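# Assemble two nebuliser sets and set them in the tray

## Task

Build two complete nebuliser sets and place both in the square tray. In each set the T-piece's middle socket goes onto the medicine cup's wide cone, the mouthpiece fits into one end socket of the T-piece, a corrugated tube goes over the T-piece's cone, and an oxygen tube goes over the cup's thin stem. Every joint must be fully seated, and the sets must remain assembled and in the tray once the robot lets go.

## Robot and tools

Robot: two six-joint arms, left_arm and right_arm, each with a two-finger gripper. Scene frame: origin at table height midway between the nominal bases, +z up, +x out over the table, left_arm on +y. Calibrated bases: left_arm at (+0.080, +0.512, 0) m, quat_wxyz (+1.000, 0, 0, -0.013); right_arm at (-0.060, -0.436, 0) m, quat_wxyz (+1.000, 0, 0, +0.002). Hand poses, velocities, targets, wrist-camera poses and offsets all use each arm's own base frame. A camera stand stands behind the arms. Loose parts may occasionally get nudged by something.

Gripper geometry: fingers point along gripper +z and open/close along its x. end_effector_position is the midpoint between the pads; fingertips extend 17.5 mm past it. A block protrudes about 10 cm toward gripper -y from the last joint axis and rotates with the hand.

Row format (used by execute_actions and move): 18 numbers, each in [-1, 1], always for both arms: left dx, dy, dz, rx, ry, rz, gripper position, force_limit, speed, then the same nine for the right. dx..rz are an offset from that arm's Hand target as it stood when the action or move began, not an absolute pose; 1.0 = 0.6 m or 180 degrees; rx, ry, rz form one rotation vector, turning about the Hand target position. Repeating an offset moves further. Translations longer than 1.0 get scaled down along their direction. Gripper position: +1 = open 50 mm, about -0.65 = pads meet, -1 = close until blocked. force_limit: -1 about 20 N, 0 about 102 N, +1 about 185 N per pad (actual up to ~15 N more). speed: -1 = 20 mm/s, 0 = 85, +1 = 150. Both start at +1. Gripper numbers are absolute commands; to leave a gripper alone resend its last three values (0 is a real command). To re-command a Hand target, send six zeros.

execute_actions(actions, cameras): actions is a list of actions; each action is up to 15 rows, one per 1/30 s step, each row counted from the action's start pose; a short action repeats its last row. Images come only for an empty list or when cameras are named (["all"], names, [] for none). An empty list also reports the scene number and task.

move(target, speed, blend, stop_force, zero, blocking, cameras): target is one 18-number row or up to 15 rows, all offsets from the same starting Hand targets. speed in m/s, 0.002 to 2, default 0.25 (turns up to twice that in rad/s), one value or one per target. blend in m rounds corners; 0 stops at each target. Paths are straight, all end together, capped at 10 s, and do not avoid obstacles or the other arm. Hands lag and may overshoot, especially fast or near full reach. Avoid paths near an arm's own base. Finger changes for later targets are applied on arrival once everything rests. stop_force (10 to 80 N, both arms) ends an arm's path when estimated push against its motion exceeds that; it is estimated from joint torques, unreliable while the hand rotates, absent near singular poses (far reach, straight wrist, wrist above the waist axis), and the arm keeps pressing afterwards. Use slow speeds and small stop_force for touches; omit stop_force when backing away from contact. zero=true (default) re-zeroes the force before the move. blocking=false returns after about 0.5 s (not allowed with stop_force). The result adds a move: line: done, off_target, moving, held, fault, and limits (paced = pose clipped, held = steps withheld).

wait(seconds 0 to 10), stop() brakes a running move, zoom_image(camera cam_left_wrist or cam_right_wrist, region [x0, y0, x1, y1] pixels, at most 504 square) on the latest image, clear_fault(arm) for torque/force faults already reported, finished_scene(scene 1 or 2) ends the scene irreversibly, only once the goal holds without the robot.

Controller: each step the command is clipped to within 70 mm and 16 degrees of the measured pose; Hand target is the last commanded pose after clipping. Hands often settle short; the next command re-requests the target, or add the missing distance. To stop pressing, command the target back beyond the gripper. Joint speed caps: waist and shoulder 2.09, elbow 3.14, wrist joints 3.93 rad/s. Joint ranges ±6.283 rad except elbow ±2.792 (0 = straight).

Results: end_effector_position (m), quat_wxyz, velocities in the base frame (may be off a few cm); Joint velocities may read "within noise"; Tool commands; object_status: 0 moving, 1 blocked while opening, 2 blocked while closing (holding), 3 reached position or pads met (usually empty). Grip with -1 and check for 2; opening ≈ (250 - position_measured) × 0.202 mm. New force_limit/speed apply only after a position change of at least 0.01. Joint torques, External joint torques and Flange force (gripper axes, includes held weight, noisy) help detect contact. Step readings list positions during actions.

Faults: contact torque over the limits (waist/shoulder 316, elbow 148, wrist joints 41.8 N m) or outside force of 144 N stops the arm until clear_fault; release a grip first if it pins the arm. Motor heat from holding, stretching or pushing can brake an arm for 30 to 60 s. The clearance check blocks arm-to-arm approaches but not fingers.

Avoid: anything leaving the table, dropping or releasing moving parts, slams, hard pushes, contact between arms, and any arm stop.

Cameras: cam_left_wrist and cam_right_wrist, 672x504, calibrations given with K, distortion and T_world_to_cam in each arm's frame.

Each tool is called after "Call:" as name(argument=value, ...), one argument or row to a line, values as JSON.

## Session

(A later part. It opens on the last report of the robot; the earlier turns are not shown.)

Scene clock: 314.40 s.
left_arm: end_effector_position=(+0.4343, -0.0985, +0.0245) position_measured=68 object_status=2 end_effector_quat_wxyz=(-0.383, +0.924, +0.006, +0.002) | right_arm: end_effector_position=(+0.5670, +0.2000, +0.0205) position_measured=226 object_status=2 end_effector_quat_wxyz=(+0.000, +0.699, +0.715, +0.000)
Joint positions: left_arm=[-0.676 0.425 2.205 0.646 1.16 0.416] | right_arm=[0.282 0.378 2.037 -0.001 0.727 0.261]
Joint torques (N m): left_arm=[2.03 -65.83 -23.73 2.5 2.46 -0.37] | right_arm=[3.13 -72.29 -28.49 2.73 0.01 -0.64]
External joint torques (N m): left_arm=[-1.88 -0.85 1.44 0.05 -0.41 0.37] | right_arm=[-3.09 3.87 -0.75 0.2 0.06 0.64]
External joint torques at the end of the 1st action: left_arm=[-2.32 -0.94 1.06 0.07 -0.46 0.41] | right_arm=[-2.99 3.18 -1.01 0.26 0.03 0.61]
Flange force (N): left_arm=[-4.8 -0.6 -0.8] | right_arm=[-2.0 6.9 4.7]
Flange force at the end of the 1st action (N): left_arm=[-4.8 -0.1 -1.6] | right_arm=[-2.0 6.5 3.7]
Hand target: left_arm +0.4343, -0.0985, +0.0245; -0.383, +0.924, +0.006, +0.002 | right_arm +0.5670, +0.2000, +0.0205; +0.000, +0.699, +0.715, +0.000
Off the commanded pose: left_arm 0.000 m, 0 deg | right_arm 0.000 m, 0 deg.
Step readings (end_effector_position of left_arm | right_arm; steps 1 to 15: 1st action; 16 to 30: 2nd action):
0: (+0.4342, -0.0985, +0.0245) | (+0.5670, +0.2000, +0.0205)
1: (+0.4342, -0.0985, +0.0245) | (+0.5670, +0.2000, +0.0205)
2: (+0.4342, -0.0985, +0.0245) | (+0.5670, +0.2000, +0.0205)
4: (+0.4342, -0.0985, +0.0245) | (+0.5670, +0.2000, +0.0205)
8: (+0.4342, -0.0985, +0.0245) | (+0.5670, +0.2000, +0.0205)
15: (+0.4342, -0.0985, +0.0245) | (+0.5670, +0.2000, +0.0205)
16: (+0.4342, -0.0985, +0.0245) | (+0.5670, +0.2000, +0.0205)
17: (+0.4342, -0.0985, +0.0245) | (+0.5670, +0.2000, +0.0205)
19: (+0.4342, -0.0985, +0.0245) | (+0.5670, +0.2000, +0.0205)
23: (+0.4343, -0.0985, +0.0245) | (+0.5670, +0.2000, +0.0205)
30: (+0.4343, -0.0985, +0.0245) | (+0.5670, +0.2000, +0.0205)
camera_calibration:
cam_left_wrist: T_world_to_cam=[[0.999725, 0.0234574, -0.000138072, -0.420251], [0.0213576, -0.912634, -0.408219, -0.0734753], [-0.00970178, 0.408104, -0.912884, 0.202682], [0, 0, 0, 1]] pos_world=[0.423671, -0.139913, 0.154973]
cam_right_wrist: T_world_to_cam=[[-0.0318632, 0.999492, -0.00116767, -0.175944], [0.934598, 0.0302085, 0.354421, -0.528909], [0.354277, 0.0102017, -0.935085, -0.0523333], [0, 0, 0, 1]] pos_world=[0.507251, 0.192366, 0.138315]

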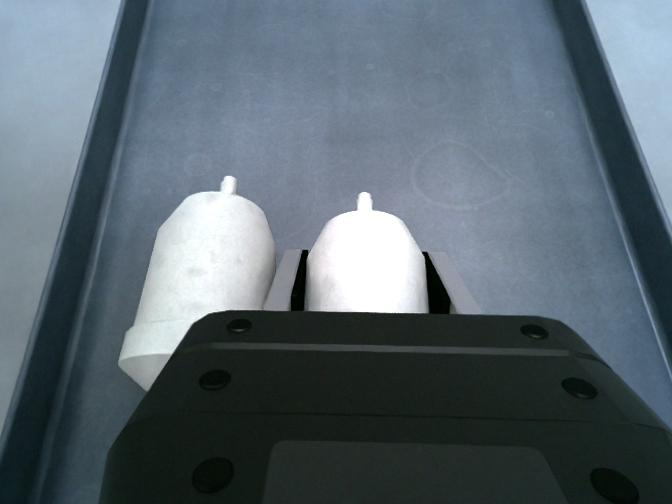

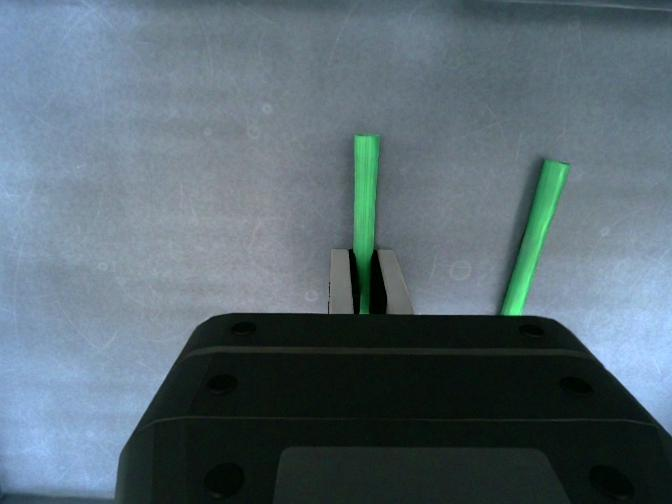

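Call:
move(
  target=[
    [0,0,0.1758,0,0,0,-1,0.0,-0.9, 0,0,0.2,0,0,-0.0083,-1,-0.3,-0.9],
    [-0.0038,-0.2358,0.2925,0.004,0.002,0.25,-1,0.0,-0.9, -0.1117,0.3,0.3253,0,0,-0.0083,-1,-0.3,-0.9],
    [-0.0068,-0.471,0.2925,0.01,0.01,0.503,-1,0.0,-0.9, -0.2413,0.5905,0.3253,0,0,-0.0083,-1,-0.3,-0.9],
  ],
  speed=[0.2, 0.3, 0.25],
  blend=[0.03, 0.04, 0],
  cameras=["all"],
)

Scene clock: 319.43 s.
left_arm: end_effector_position=(+0.4302, -0.3811, +0.1999) position_measured=68 object_status=2 end_effector_quat_wxyz=(-0.285, +0.640, +0.655, -0.284) | right_arm: end_effector_position=(+0.4222, +0.5543, +0.2157) position_measured=226 object_status=2 end_effector_quat_wxyz=(+0.000, +0.709, +0.706, +0.000)
Joint positions: left_arm=[-0.578 0.469 1.687 -0.425 1.707 -0.499] | right_arm=[0.87 0.311 1.697 0 1.134 0.875]
Joint torques (N m): left_arm=[2.14 -80.9 -35.29 2.17 2.5 -0.36] | right_arm=[2.92 -75.75 -39.5 3.68 0.03 -0.62]
External joint torques (N m): left_arm=[-1.84 -1.54 1.43 0.11 -0.45 0.37] | right_arm=[-2.98 3.01 -0.53 0.36 0.01 0.62]
Flange force (N): left_arm=[1.1 -3.7 4.8] | right_arm=[2.2 5.9 1.5]
Hand target: left_arm +0.4302, -0.3811, +0.2000; -0.284, +0.640, +0.655, -0.284 | right_arm +0.4223, +0.5543, +0.2157; +0.000, +0.709, +0.706, +0.000
Off the commanded pose: left_arm 0.000 m, 0 deg | right_arm 0.000 m, 0 deg.
move: done
camera_calibration:
cam_left_wrist: T_world_to_cam=[[-0.0331046, 0.999451, 0.00104261, 0.406461], [0.895331, 0.0301194, -0.444382, -0.269143], [-0.444169, -0.0137776, -0.895837, 0.50088], [0, 0, 0, 1]] pos_world=[0.476903, -0.391231, 0.328681]
cam_right_wrist: T_world_to_cam=[[-0.00575077, 0.999983, -0.00116544, -0.545764], [0.935086, 0.00579057, 0.354372, -0.460162], [0.354373, 0.000948124, -0.935104, 0.182956], [0, 0, 0, 1]] pos_world=[0.362318, 0.548246, 0.333515]

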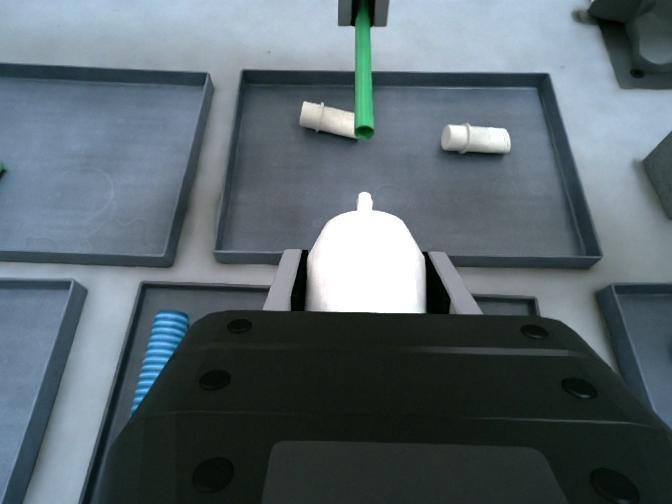

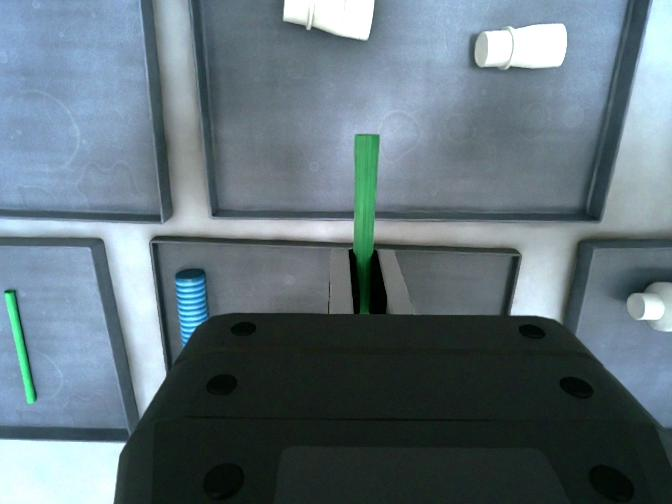

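Call:
zoom_image(
  camera="cam_left_wrist",
  region=[290, 60, 440, 260],
)

Call:
zoom_image(
  camera="cam_right_wrist",
  region=[290, 100, 440, 270],
)

Scaled by 2.520 from the camera's 672x504 image, which has a finer 960x720 frame.

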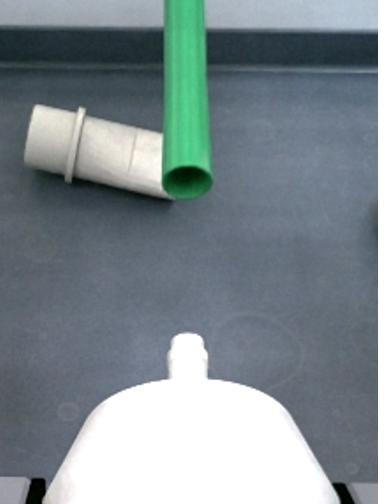

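Scaled by 2.965 from the camera's 672x504 image, which has a finer 960x720 frame.

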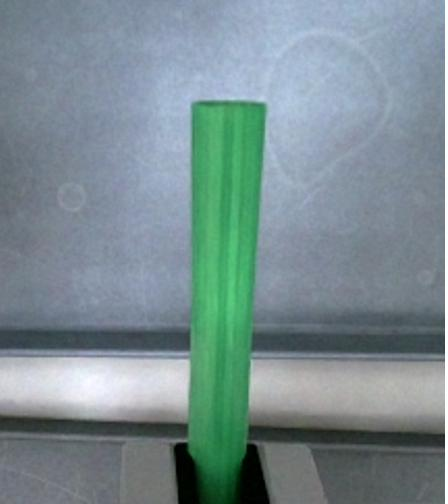

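Call:
move(
  target=[0,0,0,0,0,0,-1,0.0,-0.9, 0.025,-0.0008,0.0003,0,0,0,-1,-0.3,-0.9],
  speed=0.05,
  cameras=["all"],
)

Call:
zoom_image(
  camera="cam_left_wrist",
  region=[310, 120, 420, 230],
)

Scene clock: 322.00 s.
left_arm: end_effector_position=(+0.4302, -0.3811, +0.2000) position_measured=68 object_status=2 end_effector_quat_wxyz=(-0.284, +0.640, +0.655, -0.284) | right_arm: end_effector_position=(+0.4372, +0.5538, +0.2159) position_measured=226 object_status=2 end_effector_quat_wxyz=(+0.000, +0.709, +0.706, +0.000)
Joint positions: left_arm=[-0.578 0.469 1.687 -0.425 1.707 -0.499] | right_arm=[0.854 0.324 1.679 0 1.14 0.858]
Joint torques (N m): left_arm=[2.35 -80.95 -35.46 2.19 2.57 -0.42] | right_arm=[3.09 -77.52 -39.17 3.75 0.01 -0.63]
External joint torques (N m): left_arm=[-1.89 -2.05 1.45 0.11 -0.51 0.42] | right_arm=[-3.19 3.49 -0.89 0.29 0.04 0.63]
Flange force (N): left_arm=[1.5 -4.4 5.1] | right_arm=[3.1 7.1 1.4]
Hand target: left_arm +0.4302, -0.3811, +0.2000; -0.284, +0.640, +0.655, -0.284 | right_arm +0.4373, +0.5539, +0.2159; +0.000, +0.709, +0.706, +0.000
Off the commanded pose: left_arm 0.000 m, 0 deg | right_arm 0.000 m, 0 deg.
move: done
camera_calibration:
cam_left_wrist: T_world_to_cam=[[-0.0331029, 0.999451, 0.00103807, 0.406459], [0.895371, 0.0301171, -0.444302, -0.269099], [-0.44409, -0.0137783, -0.895876, 0.50081], [0, 0, 0, 1]] pos_world=[0.476803, -0.391231, 0.328681]
cam_right_wrist: T_world_to_cam=[[-0.00575077, 0.999983, -0.00116544, -0.545178], [0.935086, 0.00579057, 0.354372, -0.474221], [0.354373, 0.000948124, -0.935104, 0.177734], [0, 0, 0, 1]] pos_world=[0.377318, 0.547746, 0.333615]

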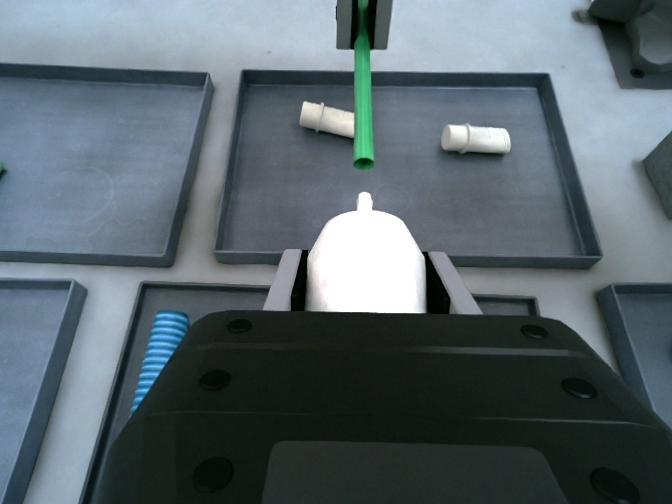

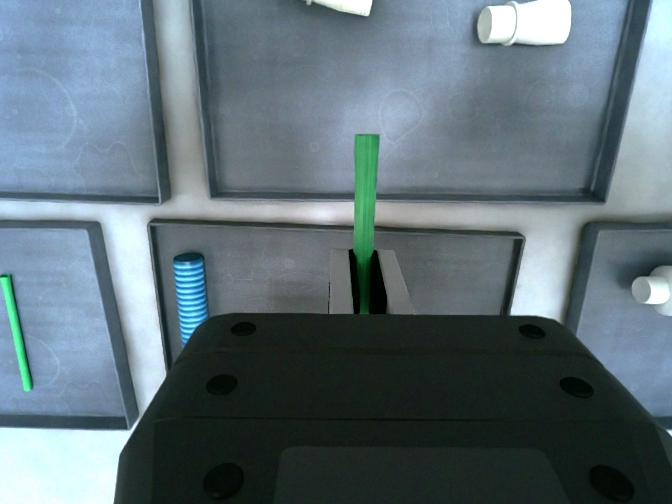

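Scaled by 4.582 from the camera's 672x504 image, which has a finer 960x720 frame.

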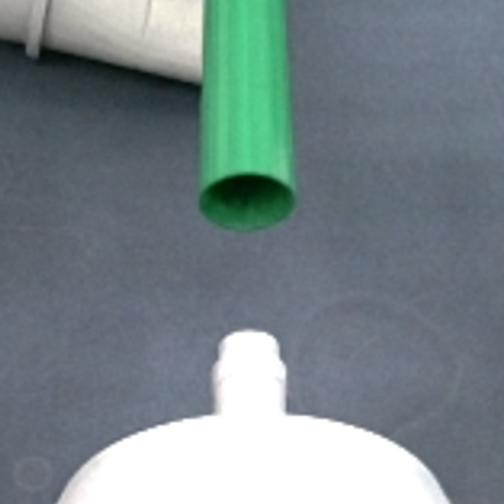

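Call:
move(
  target=[0,0,0,0,0,0,-1,0.0,-0.9, 0.0133,-0.0002,0,0,0,0,-1,-0.3,-0.9],
  speed=0.02,
  stop_force=12,
  cameras=["all"],
)

Call:
zoom_image(
  camera="cam_left_wrist",
  region=[310, 120, 420, 230],
)

Scene clock: 324.40 s.
left_arm: end_effector_position=(+0.4302, -0.3811, +0.2000) position_measured=68 object_status=2 end_effector_quat_wxyz=(-0.284, +0.640, +0.655, -0.284) | right_arm: end_effector_position=(+0.4452, +0.5537, +0.2159) position_measured=226 object_status=2 end_effector_quat_wxyz=(+0.000, +0.709, +0.706, +0.000)
Joint positions: left_arm=[-0.578 0.469 1.687 -0.425 1.707 -0.499] | right_arm=[0.845 0.331 1.669 0 1.142 0.849]
Joint torques (N m): left_arm=[2.36 -81.08 -35.58 2.19 2.52 -0.4] | right_arm=[2.93 -78.22 -39.39 3.77 -0.02 -0.64]
External joint torques (N m): left_arm=[-2.71 -1.05 1.65 0.06 -0.48 0.4] | right_arm=[-3.01 3.47 -0.76 0.29 0.05 0.64]
Flange force (N): left_arm=[0.1 -3.6 5.7] | right_arm=[3.0 6.7 1.5]
Hand target: left_arm +0.4302, -0.3811, +0.2000; -0.284, +0.640, +0.655, -0.284 | right_arm +0.4452, +0.5537, +0.2159; +0.000, +0.709, +0.706, +0.000
Off the commanded pose: left_arm 0.000 m, 0 deg | right_arm 0.000 m, 0 deg.
move: done
camera_calibration:
cam_left_wrist: T_world_to_cam=[[-0.0331029, 0.999451, 0.00103807, 0.406459], [0.895371, 0.0301171, -0.444302, -0.269099], [-0.44409, -0.0137783, -0.895876, 0.50081], [0, 0, 0, 1]] pos_world=[0.476803, -0.391231, 0.328681]
cam_right_wrist: T_world_to_cam=[[-0.00575077, 0.999983, -0.00116544, -0.545032], [0.935086, 0.00579057, 0.354372, -0.481608], [0.354373, 0.000948124, -0.935104, 0.174935], [0, 0, 0, 1]] pos_world=[0.385218, 0.547646, 0.333615]

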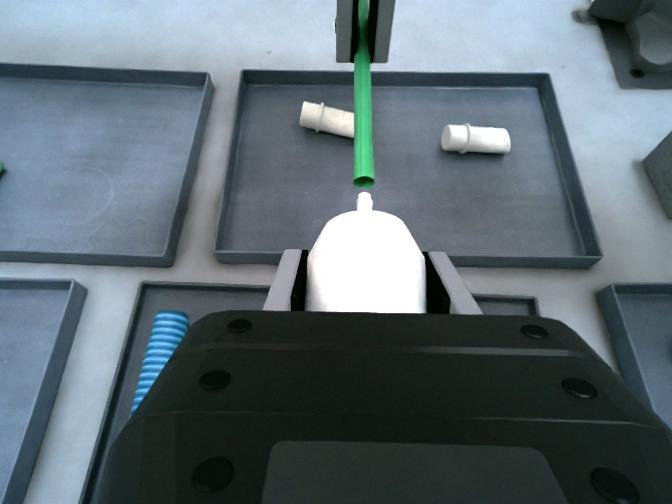

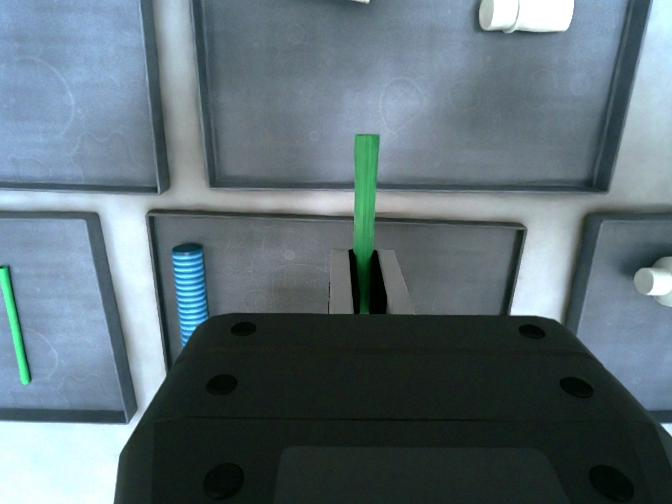

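Scaled by 4.582 from the camera's 672x504 image, which has a finer 960x720 frame.

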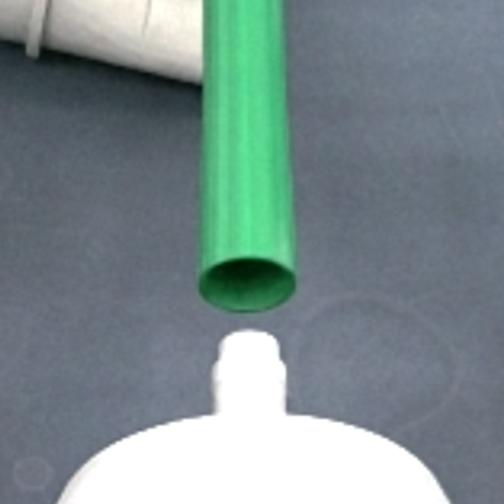

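Call:
move(
  target=[0,0,0,0,0,0,-1,0.0,-0.9, 0.01,0.0002,0,0,0,0,-1,-0.3,-0.9],
  speed=0.01,
  stop_force=10,
  cameras=["all"],
)

Call:
zoom_image(
  camera="cam_left_wrist",
  region=[310, 120, 420, 230],
)

Scene clock: 325.90 s.
left_arm: end_effector_position=(+0.4302, -0.3811, +0.2000) position_measured=68 object_status=2 end_effector_quat_wxyz=(-0.284, +0.640, +0.655, -0.284) | right_arm: end_effector_position=(+0.4511, +0.5538, +0.2158) position_measured=226 object_status=2 end_effector_quat_wxyz=(+0.000, +0.709, +0.706, +0.000)
Joint positions: left_arm=[-0.578 0.469 1.687 -0.425 1.707 -0.499] | right_arm=[0.839 0.337 1.661 0 1.145 0.843]
Joint torques (N m): left_arm=[-3.08 -82.06 -29.95 0.74 5.28 -0.38] | right_arm=[-4.32 -77.66 -43.48 1.1 -2.68 -0.58]
External joint torques (N m): left_arm=[3.24 0.41 -3.73 1.52 -3.25 0.38] | right_arm=[4.45 2.14 3.31 2.97 2.73 0.58]
Flange force (N): left_arm=[0.6 7.3 -3.7] | right_arm=[3.1 -6.6 0.2]
Hand target: left_arm +0.4302, -0.3811, +0.2000; -0.284, +0.640, +0.655, -0.284 | right_arm +0.4511, +0.5538, +0.2158; +0.000, +0.709, +0.706, +0.000
Off the commanded pose: left_arm 0.000 m, 0 deg | right_arm 0.000 m, 0 deg.
move: contact (right_arm)
camera_calibration:
cam_left_wrist: T_world_to_cam=[[-0.0331486, 0.99945, 0.000949049, 0.406512], [0.895389, 0.0301191, -0.444264, -0.269209], [-0.444048, -0.013877, -0.895895, 0.500802], [0, 0, 0, 1]] pos_world=[0.476902, -0.391231, 0.328681]
cam_right_wrist: T_world_to_cam=[[-0.00586675, 0.999982, -0.00142268, -0.544967], [0.935132, 0.00599028, 0.35425, -0.487304], [0.354252, 0.0007479, -0.93515, 0.17298], [0, 0, 0, 1]] pos_world=[0.391218, 0.547746, 0.333614]

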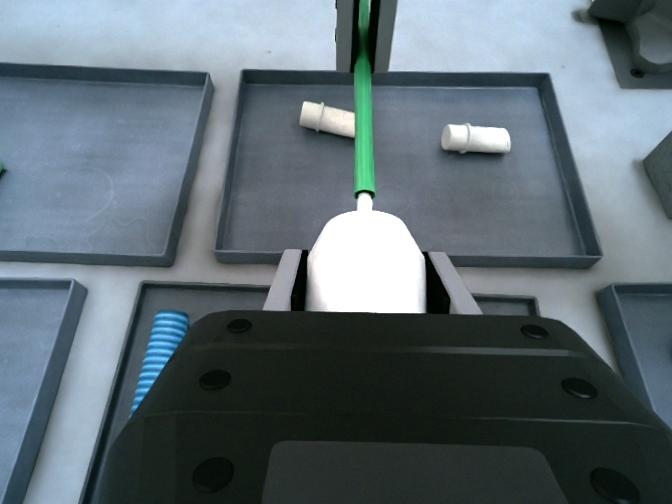

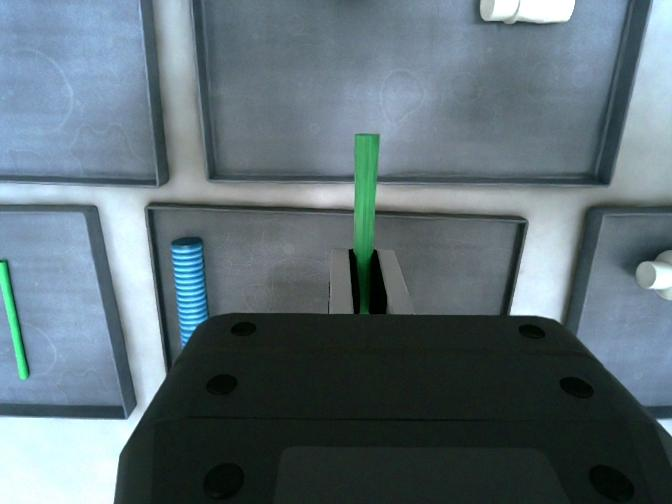

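Scaled by 4.582 from the camera's 672x504 image, which has a finer 960x720 frame.

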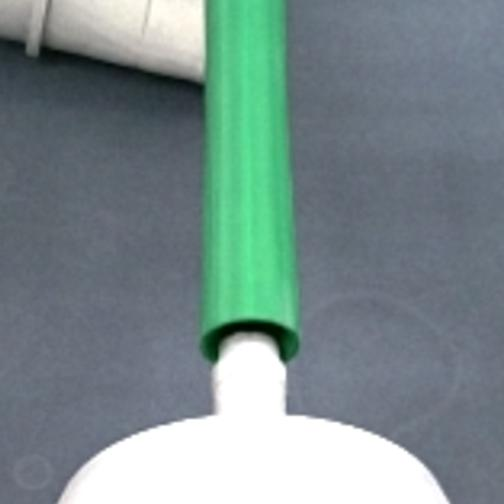

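Call:
move(
  target=[0,0,0,0,0,0,-1,0.0,-0.9, 0.03,0,0,0,0,0,-1,-0.3,-0.9],
  speed=0.008,
  stop_force=22,
  zero=false,
  cameras=["all"],
)

Call:
zoom_image(
  camera="cam_left_wrist",
  region=[310, 120, 420, 230],
)

Scene clock: 328.53 s.
left_arm: end_effector_position=(+0.4302, -0.3811, +0.2000) position_measured=68 object_status=2 end_effector_quat_wxyz=(-0.284, +0.640, +0.655, -0.284) | right_arm: end_effector_position=(+0.4655, +0.5538, +0.2158) position_measured=226 object_status=2 end_effector_quat_wxyz=(+0.000, +0.709, +0.706, +0.000)
Joint positions: left_arm=[-0.578 0.469 1.687 -0.425 1.707 -0.499] | right_arm=[0.824 0.35 1.642 0 1.15 0.828]
Joint torques (N m): left_arm=[-6.82 -80.21 -24.08 0.46 6.03 -0.43] | right_arm=[-11.13 -81.79 -49.91 -1.12 -4.93 -0.64]
External joint torques (N m): left_arm=[7.07 -2.39 -9.74 1.81 -3.97 0.43] | right_arm=[11.05 5.17 9.68 5.18 4.97 0.64]
Flange force (N): left_arm=[0.3 10.1 -15.1] | right_arm=[3.6 -18.0 5.0]
Hand target: left_arm +0.4302, -0.3811, +0.2000; -0.284, +0.640, +0.655, -0.284 | right_arm +0.4654, +0.5538, +0.2158; +0.000, +0.709, +0.706, +0.000 (not the last commanded pose)
Off the commanded pose: left_arm 0.000 m, 0 deg | right_arm 0.004 m, 0 deg.
move: contact (right_arm)
camera_calibration:
cam_left_wrist: T_world_to_cam=[[-0.0330142, 0.999454, 0.000992282, 0.406436], [0.895394, 0.0300179, -0.444261, -0.269251], [-0.444049, -0.0137784, -0.895897, 0.500841], [0, 0, 0, 1]] pos_world=[0.476902, -0.391231, 0.328681]
cam_right_wrist: T_world_to_cam=[[-0.00586661, 0.999982, -0.00142213, -0.544883], [0.935165, 0.00599003, 0.354162, -0.500661], [0.354164, 0.000747804, -0.935183, 0.167961], [0, 0, 0, 1]] pos_world=[0.405518, 0.547746, 0.333614]

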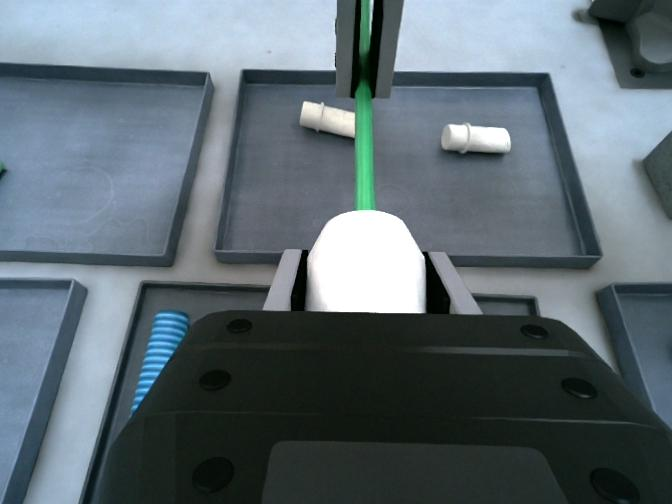

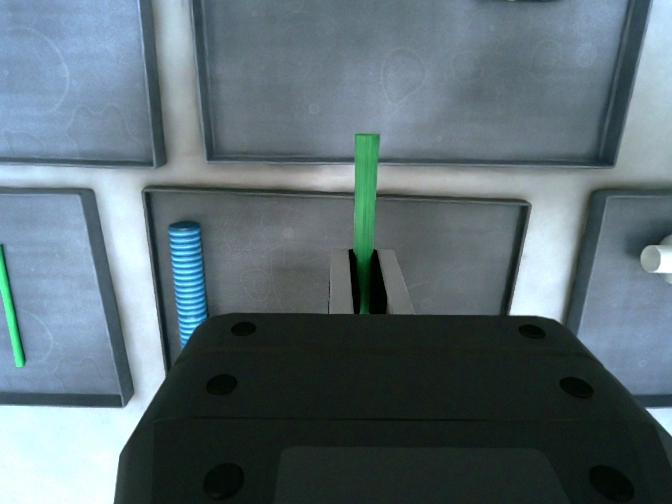

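Scaled by 4.582 from the camera's 672x504 image, which has a finer 960x720 frame.

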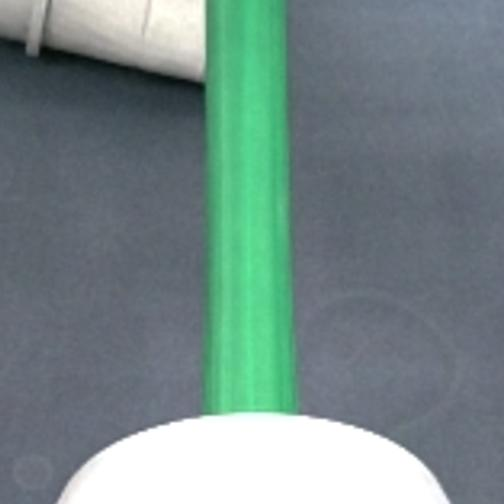

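Call:
move(
  target=[0,0,0,0,0,0,-1,0.0,-0.9, 0.01,0,0,0,0,0,-1,-0.3,-0.9],
  speed=0.006,
  stop_force=30,
  zero=false,
)

Scene clock: 329.40 s.
left_arm: end_effector_position=(+0.4302, -0.3811, +0.2000) position_measured=68 object_status=2 end_effector_quat_wxyz=(-0.284, +0.640, +0.655, -0.284) | right_arm: end_effector_position=(+0.4660, +0.5538, +0.2158) position_measured=226 object_status=2 end_effector_quat_wxyz=(+0.000, +0.708, +0.706, +0.000)
Joint positions: left_arm=[-0.578 0.469 1.687 -0.425 1.707 -0.499] | right_arm=[0.824 0.351 1.641 0 1.151 0.828]
Joint torques (N m): left_arm=[-10.41 -80.72 -20.22 -0.32 7.58 -0.38] | right_arm=[-16.09 -81.55 -53.12 -2.84 -6.67 -0.57]
External joint torques (N m): left_arm=[10.85 -1.74 -13.72 2.61 -5.53 0.38] | right_arm=[16.06 4.36 12.74 6.92 6.71 0.57]
Flange force (N): left_arm=[0.1 16.9 -22.4] | right_arm=[3.2 -27.3 4.6]
Hand target: left_arm +0.4302, -0.3811, +0.2000; -0.284, +0.640, +0.655, -0.284 | right_arm +0.4660, +0.5538, +0.2158; +0.000, +0.708, +0.706, +0.000 (not the last commanded pose)
Off the commanded pose: left_arm 0.000 m, 0 deg | right_arm 0.005 m, 0 deg.
move: contact (right_arm)

Call:
move(
  target=[0,0,0,0,0,0,-1,0.0,-0.9, -0.003,0,0,0,0,0,-1,-0.3,-0.9],
  speed=0.02,
)

Call:
execute_actions(
  actions=[
    [[0,0,0,0,0,0,-1,0.0,-0.9,0,0,0,0,0,0,-0.2,-0.3,-0.9]],
  ],
)

Scene clock: 330.93 s.
left_arm: end_effector_position=(+0.4301, -0.3811, +0.2000) position_measured=68 object_status=2 end_effector_quat_wxyz=(-0.285, +0.640, +0.655, -0.284) | right_arm: end_effector_position=(+0.4643, +0.5538, +0.2158) position_measured=226 object_status=2 end_effector_quat_wxyz=(+0.000, +0.709, +0.706, +0.000)
Joint positions: left_arm=[-0.578 0.469 1.687 -0.425 1.708 -0.499] | right_arm=[0.826 0.349 1.644 0 1.15 0.83]
Joint torques (N m): left_arm=[6.24 -78.31 -38.63 4.05 -0.56 -0.36] | right_arm=[8.12 -83.84 -37.69 5.67 2.23 -0.63]
External joint torques (N m): left_arm=[-6.13 -4.47 4.65 -1.78 2.62 0.36] | right_arm=[-8.15 7.1 -2.56 -1.6 -2.18 0.64]
Flange force (N): left_arm=[0.7 -14.6 9.3] | right_arm=[4.1 17.0 5.8]
Hand target: left_arm +0.4302, -0.3811, +0.2000; -0.284, +0.640, +0.655, -0.284 | right_arm +0.4642, +0.5538, +0.2158; +0.000, +0.708, +0.706, +0.000
Off the commanded pose: left_arm 0.000 m, 0 deg | right_arm 0.000 m, 0 deg.
move: done

Scene clock: 331.63 s.
left_arm: end_effector_position=(+0.4302, -0.3811, +0.2000) position_measured=68 object_status=2 end_effector_quat_wxyz=(-0.284, +0.640, +0.655, -0.284) | right_arm: end_effector_position=(+0.4642, +0.5538, +0.2158) position_measured=182 object_status=3 end_effector_quat_wxyz=(+0.000, +0.708, +0.706, +0.000)
Joint positions: left_arm=[-0.578 0.469 1.687 -0.425 1.707 -0.499] | right_arm=[0.826 0.349 1.644 0 1.15 0.83]
Joint torques (N m): left_arm=[2.06 -80.91 -35.44 2.2 2.57 -0.42] | right_arm=[3.62 -80.4 -39.44 3.8 -0.05 -0.65]
External joint torques (N m): left_arm=[-1.95 -1.71 1.42 0.08 -0.52 0.42] | right_arm=[-3.69 3.47 -0.82 0.26 0.1 0.65]
Flange force (N): left_arm=[1.1 -3.9 5.0] | right_arm=[2.5 7.5 1.3]
Hand target: left_arm +0.4302, -0.3811, +0.2000; -0.284, +0.640, +0.655, -0.284 | right_arm +0.4642, +0.5538, +0.2158; +0.000, +0.708, +0.706, +0.000
Off the commanded pose: left_arm 0.000 m, 0 deg | right_arm 0.000 m, 0 deg.
Step readings (end_effector_position of left_arm | right_arm):
0: (+0.4301, -0.3811, +0.2000) | (+0.4643, +0.5538, +0.2158)
1: (+0.4301, -0.3811, +0.2000) | (+0.4643, +0.5538, +0.2158)
2: (+0.4301, -0.3811, +0.2000) | (+0.4643, +0.5538, +0.2158)
4: (+0.4301, -0.3811, +0.1999) | (+0.4642, +0.5538, +0.2158)
8: (+0.4302, -0.3811, +0.1999) | (+0.4642, +0.5538, +0.2158)
15: (+0.4302, -0.3811, +0.2000) | (+0.4641, +0.5538, +0.2158)

Call:
move(
  target=[
    [0,0,0,0,0,0,-1,0.0,-0.9, 0,0,0.15,0,0,0,-0.2,-0.3,-0.9],
    [0.0015,-0.0583,0,-0.01,-0.01,-0.4988,-1,0.0,-0.9, -0.1737,-0.5897,0.1403,0,0,0,-0.2,-0.3,-0.9],
    [0.0015,-0.0583,-0.2333,-0.01,-0.01,-0.4988,-1,0.0,-0.9, -0.1737,-0.5897,0.1403,0,0,0,-0.2,-0.3,-0.9],
  ],
  speed=[0.2, 0.3, 0.15],
  blend=[0, 0.02, 0],
  cameras=["all"],
)

Scene clock: 337.03 s.
left_arm: end_effector_position=(+0.4310, -0.4160, +0.0599) position_measured=68 object_status=2 end_effector_quat_wxyz=(-0.383, +0.924, +0.012, +0.000) | right_arm: end_effector_position=(+0.3600, +0.2000, +0.3000) position_measured=182 object_status=3 end_effector_quat_wxyz=(+0.000, +0.708, +0.706, +0.000)
Joint positions: left_arm=[-1.007 0.618 1.731 0.38 1.505 0.37] | right_arm=[0.424 -0.198 2.078 -0.001 1.263 0.428]
Joint torques (N m): left_arm=[2.55 -91.04 -32.38 3.65 2.56 -0.39] | right_arm=[2.74 -23.35 -41.09 3.86 0.06 -0.6]
External joint torques (N m): left_arm=[-2.52 -2 1.79 0.08 -0.47 0.39] | right_arm=[-2.75 2.65 -0.91 0.36 0 0.6]
Flange force (N): left_arm=[-6.0 -3.8 2.0] | right_arm=[-1.9 7.3 0.2]
Hand target: left_arm +0.4311, -0.4161, +0.0600; -0.383, +0.924, +0.012, +0.000 | right_arm +0.3600, +0.2000, +0.3000; +0.000, +0.708, +0.706, +0.000
Off the commanded pose: left_arm 0.000 m, 0 deg | right_arm 0.000 m, 0 deg.
move: done
camera_calibration:
cam_left_wrist: T_world_to_cam=[[0.99933, 0.0366063, -0.000423597, -0.403957], [0.0332428, -0.912234, -0.408318, -0.353652], [-0.0153334, 0.408031, -0.912839, 0.366929], [0, 0, 0, 1]] pos_world=[0.421069, -0.457544, 0.190374]
cam_right_wrist: T_world_to_cam=[[-0.00596006, 0.999981, -0.00145772, -0.191546], [0.935164, 0.00609002, 0.354162, -0.429721], [0.354164, 0.000747618, -0.935183, 0.284332], [0, 0, 0, 1]] pos_world=[0.300018, 0.193947, 0.417814]

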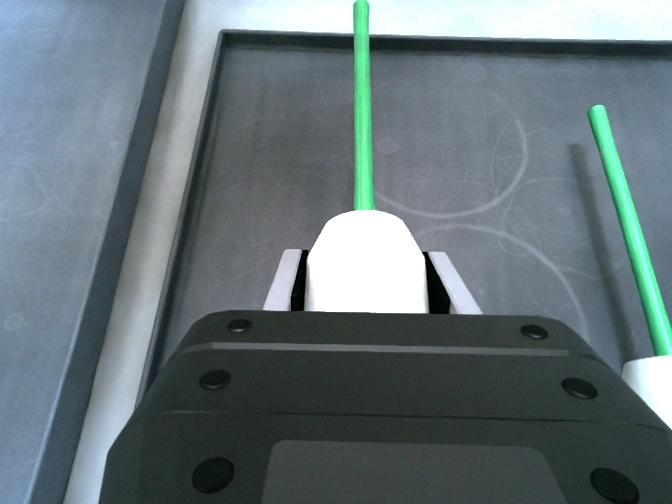

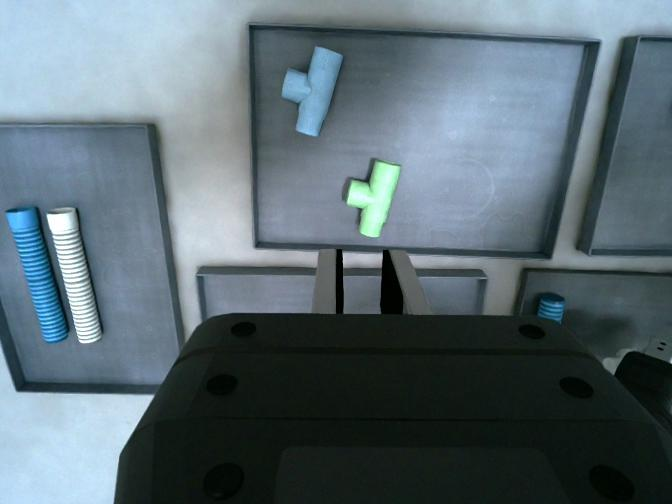

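Call:
move(
  target=[0,0,-0.0603,0,0,0,-1,0.0,-0.9, 0,0,0,0,0,0,-0.2,-0.3,-0.9],
  speed=0.025,
  stop_force=12,
  cameras=["cam_right_wrist"],
)

Call:
zoom_image(
  camera="cam_right_wrist",
  region=[320, 140, 430, 250],
)

Scene clock: 339.33 s.
left_arm: end_effector_position=(+0.4311, -0.4160, +0.0239) position_measured=68 object_status=2 end_effector_quat_wxyz=(-0.383, +0.924, +0.012, +0.000) | right_arm: end_effector_position=(+0.3600, +0.2000, +0.3000) position_measured=182 object_status=3 end_effector_quat_wxyz=(+0.000, +0.708, +0.706, +0.000)
Joint positions: left_arm=[-1.007 0.661 1.741 0.382 1.456 0.35] | right_arm=[0.424 -0.198 2.078 -0.001 1.263 0.428]
Joint torques (N m): left_arm=[3.92 -84.36 -26.62 3.04 -0.2 -0.46] | right_arm=[2.94 -23.68 -41.21 3.94 0.08 -0.63]
External joint torques (N m): left_arm=[-3.88 -10.46 -2.41 0.49 2.29 0.46] | right_arm=[-2.96 2.78 -0.87 0.29 -0.02 0.63]
Flange force (N): left_arm=[-6.2 -12.0 -11.3] | right_arm=[-2.2 7.7 0.3]
Hand target: left_arm +0.4311, -0.4160, +0.0239; -0.383, +0.924, +0.012, +0.000 | right_arm +0.3600, +0.2000, +0.3000; +0.000, +0.708, +0.706, +0.000
Off the commanded pose: left_arm 0.000 m, 0 deg | right_arm 0.000 m, 0 deg.
move: contact (left_arm)
camera_calibration:
cam_right_wrist: T_world_to_cam=[[-0.00596006, 0.999981, -0.00145772, -0.191546], [0.935164, 0.00609002, 0.354162, -0.429721], [0.354164, 0.000747618, -0.935183, 0.284332], [0, 0, 0, 1]] pos_world=[0.300018, 0.193947, 0.417814]
Images, in order (width x height): cam_right_wrist 672x504.

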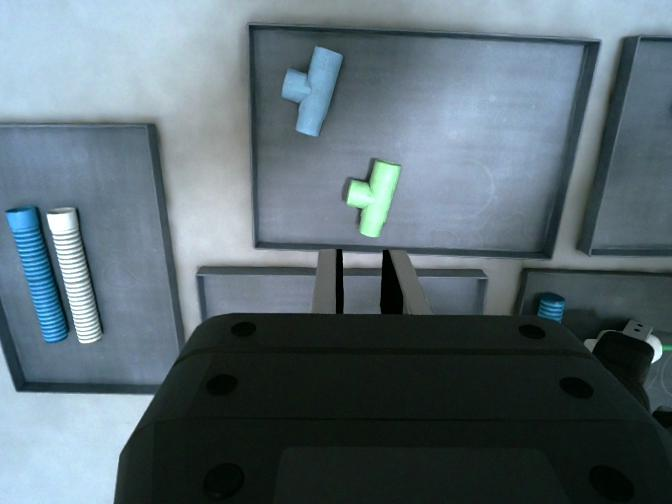

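Scaled by 4.582 from the camera's 672x504 image, which has a finer 960x720 frame.

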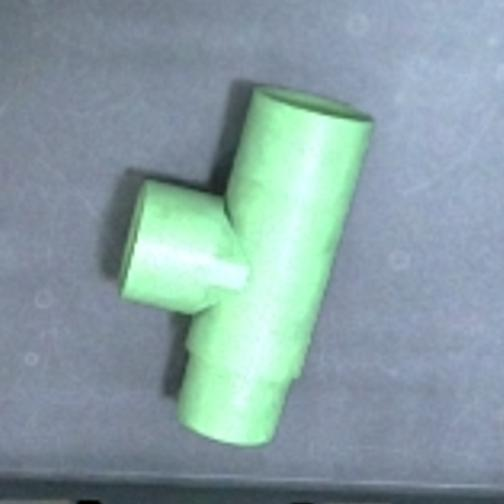

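Call:
execute_actions(
  actions=[
    [[0,0,0.0005,0,0,0,0.8,0.0,-0.9,0,0,0,0,0,0,0.4,0.0,-0.9]],
  ],
  cameras=["cam_left_wrist"],
)

Scene clock: 341.43 s.
left_arm: end_effector_position=(+0.4311, -0.4160, +0.0242) position_measured=32 object_status=3 end_effector_quat_wxyz=(-0.383, +0.924, +0.012, +0.000) | right_arm: end_effector_position=(+0.3600, +0.2000, +0.3000) position_measured=92 object_status=3 end_effector_quat_wxyz=(+0.000, +0.708, +0.706, +0.000)
Joint positions: left_arm=[-1.007 0.661 1.741 0.382 1.456 0.35] | right_arm=[0.424 -0.198 2.078 -0.001 1.263 0.428]
Joint torques (N m): left_arm=[2.17 -93.07 -30.42 3.46 2.56 -0.38] | right_arm=[3.22 -23.25 -41.25 3.89 0.01 -0.55]
External joint torques (N m): left_arm=[-1.96 -2.47 1.25 0.09 -0.45 0.38] | right_arm=[-3.2 2.56 -0.69 0.33 0.05 0.55]
Flange force (N): left_arm=[-5.0 -4.3 1.0] | right_arm=[-3.2 7.4 0.3]
Hand target: left_arm +0.4311, -0.4160, +0.0242; -0.383, +0.924, +0.012, +0.000 | right_arm +0.3600, +0.2000, +0.3000; +0.000, +0.708, +0.706, +0.000
Off the commanded pose: left_arm 0.000 m, 0 deg | right_arm 0.000 m, 0 deg.
Step readings (end_effector_position of left_arm | right_arm):
0: (+0.4311, -0.4160, +0.0239) | (+0.3600, +0.2000, +0.3000)
1: (+0.4311, -0.4160, +0.0239) | (+0.3600, +0.2000, +0.3000)
2: (+0.4311, -0.4160, +0.0239) | (+0.3600, +0.2000, +0.3000)
4: (+0.4311, -0.4160, +0.0239) | (+0.3600, +0.2000, +0.3000)
8: (+0.4310, -0.4160, +0.0241) | (+0.3600, +0.2000, +0.3000)
15: (+0.4311, -0.4160, +0.0242) | (+0.3600, +0.2000, +0.3000)
camera_calibration:
cam_left_wrist: T_world_to_cam=[[0.999326, 0.0366969, -0.000381507, -0.403935], [0.0333427, -0.91223, -0.408318, -0.36827], [-0.015332, 0.408031, -0.912839, 0.33434], [0, 0, 0, 1]] pos_world=[0.421069, -0.457545, 0.154674]
Images, in order (width x height): cam_left_wrist 672x504.

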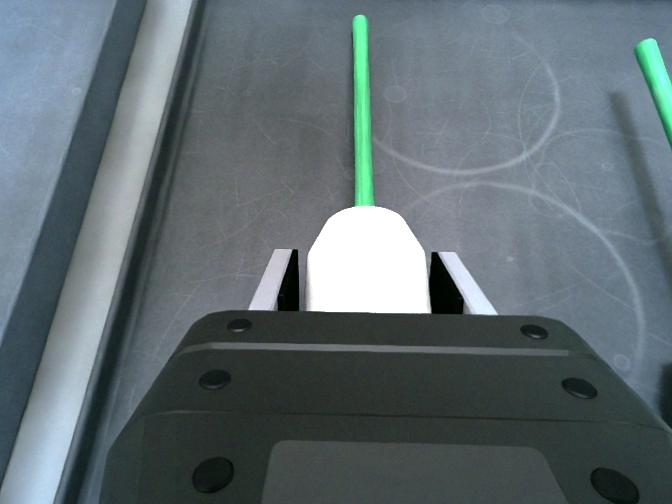

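Call:
move(
  target=[
    [0.0028,-0.106,0.106,0,0,0,0.8,0.0,-0.9, 0.0102,0.03125,-0.0833,0,0,0.15,0.4,0.0,-0.9],
    [0,0.06,0.293,-0.1955,0.1955,-0.4719,0.8,0.0,-0.9, 0.0205,0.0625,-0.1667,0,0,0.466,0.4,0.0,-0.9],
    [-0.0028,0.111,0.0993,0,0.0236,0.9997,0.8,0.0,-0.9, 0.0205,0.0625,-0.3333,0,0,0.9322,0.4,0.0,-0.9],
    [0,0,-0.0012,0,0.0236,0.9997,0.8,0.0,-0.9, 0.0205,0.0625,-0.4417,0,0,0.9322,0.4,0.0,-0.9],
    [0,0,-0.0012,0,0.0236,0.9997,0.8,0.0,-0.9, 0.0205,0.0625,-0.4658,0,0,0.9322,0.4,0.0,-0.9],
  ],
  speed=[0.25, 0.45, 0.45, 0.1, 0.05],
  blend=[0.02, 0.03, 0.01, 0.003, 0],
  cameras=["all"],
)

Scene clock: 349.50 s.
left_arm: end_effector_position=(+0.4311, -0.4160, +0.0235) position_measured=32 object_status=3 end_effector_quat_wxyz=(+0.000, -0.012, +0.914, -0.405) | right_arm: end_effector_position=(+0.3723, +0.2375, +0.0205) position_measured=92 object_status=3 end_effector_quat_wxyz=(+0.000, -0.626, +0.779, +0.000)
Joint positions: left_arm=[-0.512 0.391 2.316 -1.655 0.699 5.668] | right_arm=[0.489 0.179 2.332 0.001 0.63 -2.436]
Joint torques (N m): left_arm=[2.37 -55.83 -16.75 -1.04 2.35 -0.4] | right_arm=[3.19 -48.24 -25.43 2.4 -0.14 -0.56]
External joint torques (N m): left_arm=[-2.15 -1.26 1.09 0.05 -0.43 0.4] | right_arm=[-3.26 3.17 -0.59 0.16 0.07 0.56]
Flange force (N): left_arm=[5.8 -2.5 1.2] | right_arm=[1.0 -7.7 5.1]
Hand target: left_arm +0.4311, -0.4160, +0.0235; +0.000, -0.012, +0.914, -0.405 | right_arm +0.3723, +0.2375, +0.0205; +0.000, -0.626, +0.779, +0.000
Off the commanded pose: left_arm 0.000 m, 0 deg | right_arm 0.000 m, 0 deg.
move: done
camera_calibration:
cam_left_wrist: T_world_to_cam=[[-0.99933, -0.0365865, 0.00130357, 0.427061], [-0.0332443, 0.891976, -0.450858, 0.411706], [0.0153326, -0.450599, -0.892595, -0.0371758], [0, 0, 0, 1]] pos_world=[0.441031, -0.368359, 0.151881]
cam_right_wrist: T_world_to_cam=[[-0.205655, -0.978623, -0.00144656, 0.314829], [-0.915293, 0.191823, 0.354179, 0.302316], [-0.34633, 0.0741627, -0.935177, 0.261911], [0, 0, 0, 1]] pos_world=[0.432162, 0.230684, 0.138314]

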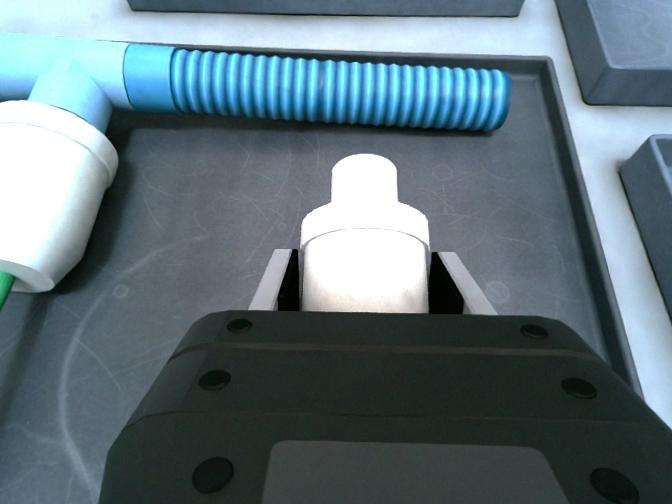

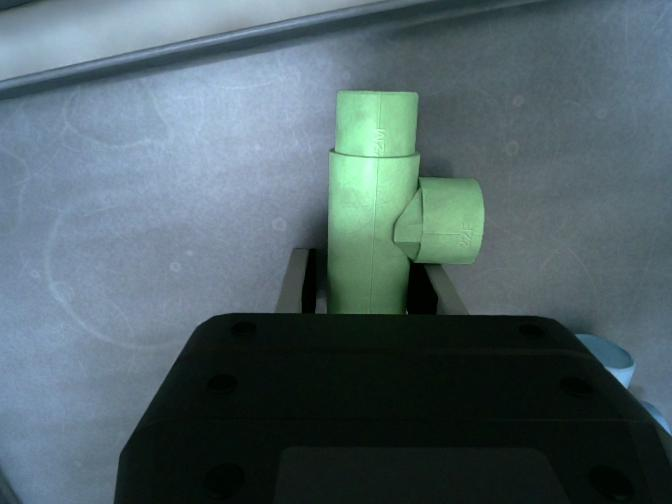

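Call:
execute_actions(
  actions=[
    [[0,0,0,0,0,0,-1,-0.2,-0.9,0,0,0,0,0,0,-1,0.0,-0.9]],
    [[0,0,0,0,0,0,-1,-0.2,-0.9,0,0,0,0,0,0,-1,0.0,-0.9]],
  ],
  cameras=["all"],
)

Scene clock: 350.83 s.
left_arm: end_effector_position=(+0.4311, -0.4160, +0.0235) position_measured=67 object_status=2 end_effector_quat_wxyz=(+0.000, -0.012, +0.914, -0.405) | right_arm: end_effector_position=(+0.3723, +0.2375, +0.0205) position_measured=131 object_status=2 end_effector_quat_wxyz=(+0.000, -0.626, +0.779, +0.000)
Joint positions: left_arm=[-0.512 0.391 2.316 -1.655 0.699 5.668] | right_arm=[0.489 0.179 2.332 0.001 0.63 -2.436]
Joint torques (N m): left_arm=[2.16 -55.96 -16.77 -1.01 2.38 -0.41] | right_arm=[3.09 -47.97 -25.47 2.28 -0.13 -0.62]
External joint torques (N m): left_arm=[-2.19 -0.77 1.21 0.02 -0.46 0.41] | right_arm=[-3.08 2.89 -0.72 0.29 0.06 0.62]
External joint torques at the end of the 1st action: left_arm=[-2.29 -0.91 0.91 -0.02 -0.45 0.39] | right_arm=[-3.11 2.99 -0.78 0.26 0.04 0.66]
Flange force (N): left_arm=[5.7 -1.8 2.1] | right_arm=[0.6 -7.2 4.6]
Flange force at the end of the 1st action (N): left_arm=[5.5 -2.3 2.3] | right_arm=[0.5 -7.4 4.8]
Hand target: left_arm +0.4311, -0.4160, +0.0235; +0.000, -0.012, +0.914, -0.405 | right_arm +0.3723, +0.2375, +0.0205; +0.000, -0.626, +0.779, +0.000
Off the commanded pose: left_arm 0.000 m, 0 deg | right_arm 0.000 m, 0 deg.
Step readings (end_effector_position of left_arm | right_arm; steps 1 to 15: 1st action; 16 to 30: 2nd action):
0: (+0.4311, -0.4160, +0.0235) | (+0.3723, +0.2375, +0.0205)
1: (+0.4311, -0.4160, +0.0235) | (+0.3723, +0.2375, +0.0205)
2: (+0.4311, -0.4160, +0.0235) | (+0.3723, +0.2375, +0.0205)
4: (+0.4311, -0.4160, +0.0235) | (+0.3723, +0.2375, +0.0205)
8: (+0.4311, -0.4160, +0.0235) | (+0.3723, +0.2375, +0.0205)
15: (+0.4311, -0.4160, +0.0235) | (+0.3723, +0.2375, +0.0205)
16: (+0.4311, -0.4160, +0.0235) | (+0.3723, +0.2375, +0.0205)
17: (+0.4311, -0.4160, +0.0235) | (+0.3723, +0.2375, +0.0205)
19: (+0.4311, -0.4160, +0.0235) | (+0.3723, +0.2375, +0.0205)
23: (+0.4311, -0.4160, +0.0235) | (+0.3723, +0.2375, +0.0205)
30: (+0.4311, -0.4160, +0.0235) | (+0.3723, +0.2375, +0.0205)
camera_calibration:
cam_left_wrist: T_world_to_cam=[[-0.999331, -0.0365402, 0.00139211, 0.427065], [-0.0332429, 0.891978, -0.450855, 0.411705], [0.0152326, -0.4506, -0.892596, -0.037132], [0, 0, 0, 1]] pos_world=[0.441032, -0.368359, 0.151881]
cam_right_wrist: T_world_to_cam=[[-0.205655, -0.978623, -0.00144656, 0.314829], [-0.915293, 0.191823, 0.354179, 0.302316], [-0.34633, 0.0741627, -0.935177, 0.261911], [0, 0, 0, 1]] pos_world=[0.432162, 0.230684, 0.138314]

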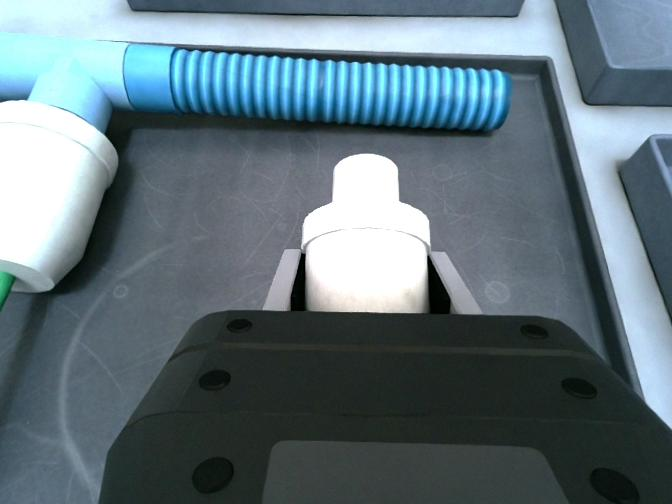

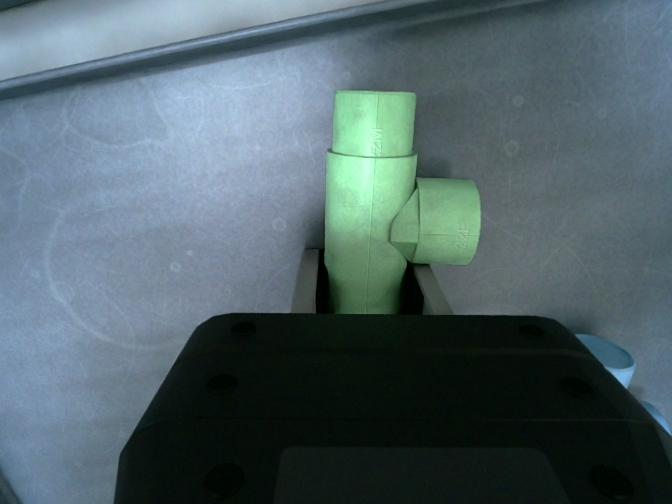

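Call:
move(
  target=[
    [0,0,0.1,0,0,0,-1,-0.2,-0.9, 0,0,0.2,0,0,0,-1,0.0,-0.9],
    [-0.0425,0.0281,0.2,0,0,0,-1,-0.2,-0.9, 0.1295,0.1375,0.3083,0,0,-0.5,-1,0.0,-0.9],
    [-0.085,0.0562,0.2942,0,0,0,-1,-0.2,-0.9, 0.2628,0.3208,0.3083,0,0,-0.9322,-1,0.0,-0.9],
    [-0.085,0.0562,0.2942,0,0,0,-1,-0.2,-0.9, 0.276,0.3607,0.3083,0,0,-0.9322,-1,0.0,-0.9],
  ],
  speed=[0.2, 0.4, 0.4, 0.15],
  blend=[0.03, 0.03, 0.01, 0],
  cameras=["all"],
)

Scene clock: 357.63 s.
left_arm: end_effector_position=(+0.3801, -0.3823, +0.2000) position_measured=67 object_status=2 end_effector_quat_wxyz=(+0.000, -0.012, +0.914, -0.405) | right_arm: end_effector_position=(+0.5379, +0.4539, +0.2055) position_measured=131 object_status=2 end_effector_quat_wxyz=(+0.000, +0.708, +0.706, +0.000)
Joint positions: left_arm=[-0.501 -0.002 2.314 -1.201 0.764 5.079] | right_arm=[0.652 0.328 1.693 -0.001 1.121 0.656]
Joint torques (N m): left_arm=[2.31 -30.91 -32.41 -0.4 1.34 -0.4] | right_arm=[3.12 -77.85 -38.54 3.7 0.03 -0.58]
External joint torques (N m): left_arm=[-2.22 0.33 1.48 0.09 -0.49 0.4] | right_arm=[-3.25 3.82 -1.23 0.31 0.01 0.58]
Flange force (N): left_arm=[4.5 -0.2 5.5] | right_arm=[2.2 8.5 1.5]
Hand target: left_arm +0.3801, -0.3823, +0.2000; +0.000, -0.012, +0.914, -0.405 | right_arm +0.5379, +0.4539, +0.2055; +0.000, +0.708, +0.706, +0.000
Off the commanded pose: left_arm 0.000 m, 0 deg | right_arm 0.000 m, 0 deg.
move: done
camera_calibration:
cam_left_wrist: T_world_to_cam=[[-0.999331, -0.0365402, 0.00139211, 0.377085], [-0.0332429, 0.891978, -0.450855, 0.459526], [0.0152326, -0.4506, -0.892596, 0.136373], [0, 0, 0, 1]] pos_world=[0.390032, -0.334659, 0.328381]
cam_right_wrist: T_world_to_cam=[[-0.00596006, 0.999981, -0.00145772, -0.444518], [0.935164, 0.00609002, 0.354162, -0.564165], [0.354164, 0.000747618, -0.935183, 0.132762], [0, 0, 0, 1]] pos_world=[0.477918, 0.447847, 0.323314]

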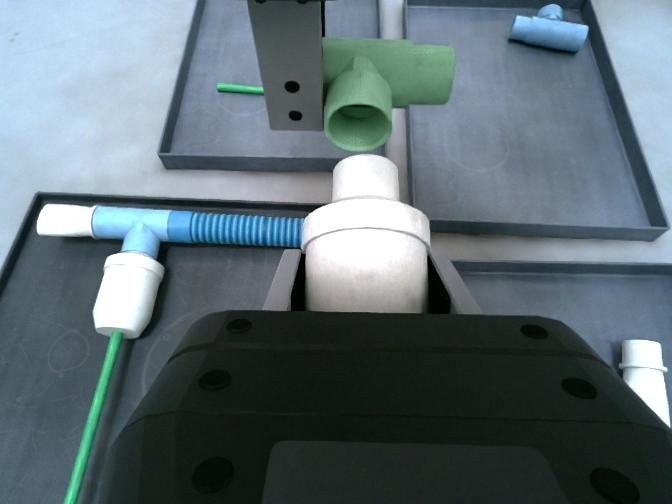

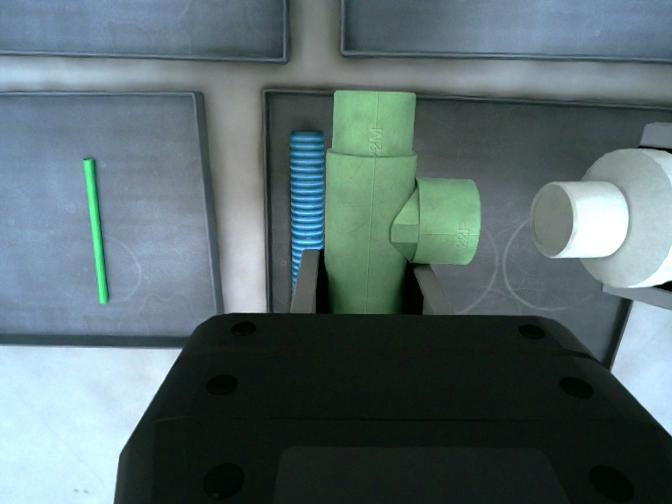

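Call:
zoom_image(
  camera="cam_left_wrist",
  region=[300, 30, 470, 220],
)

Scaled by 2.653 from the camera's 672x504 image, which has a finer 960x720 frame.

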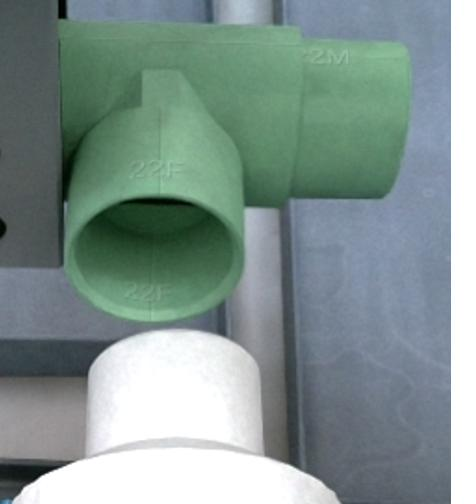

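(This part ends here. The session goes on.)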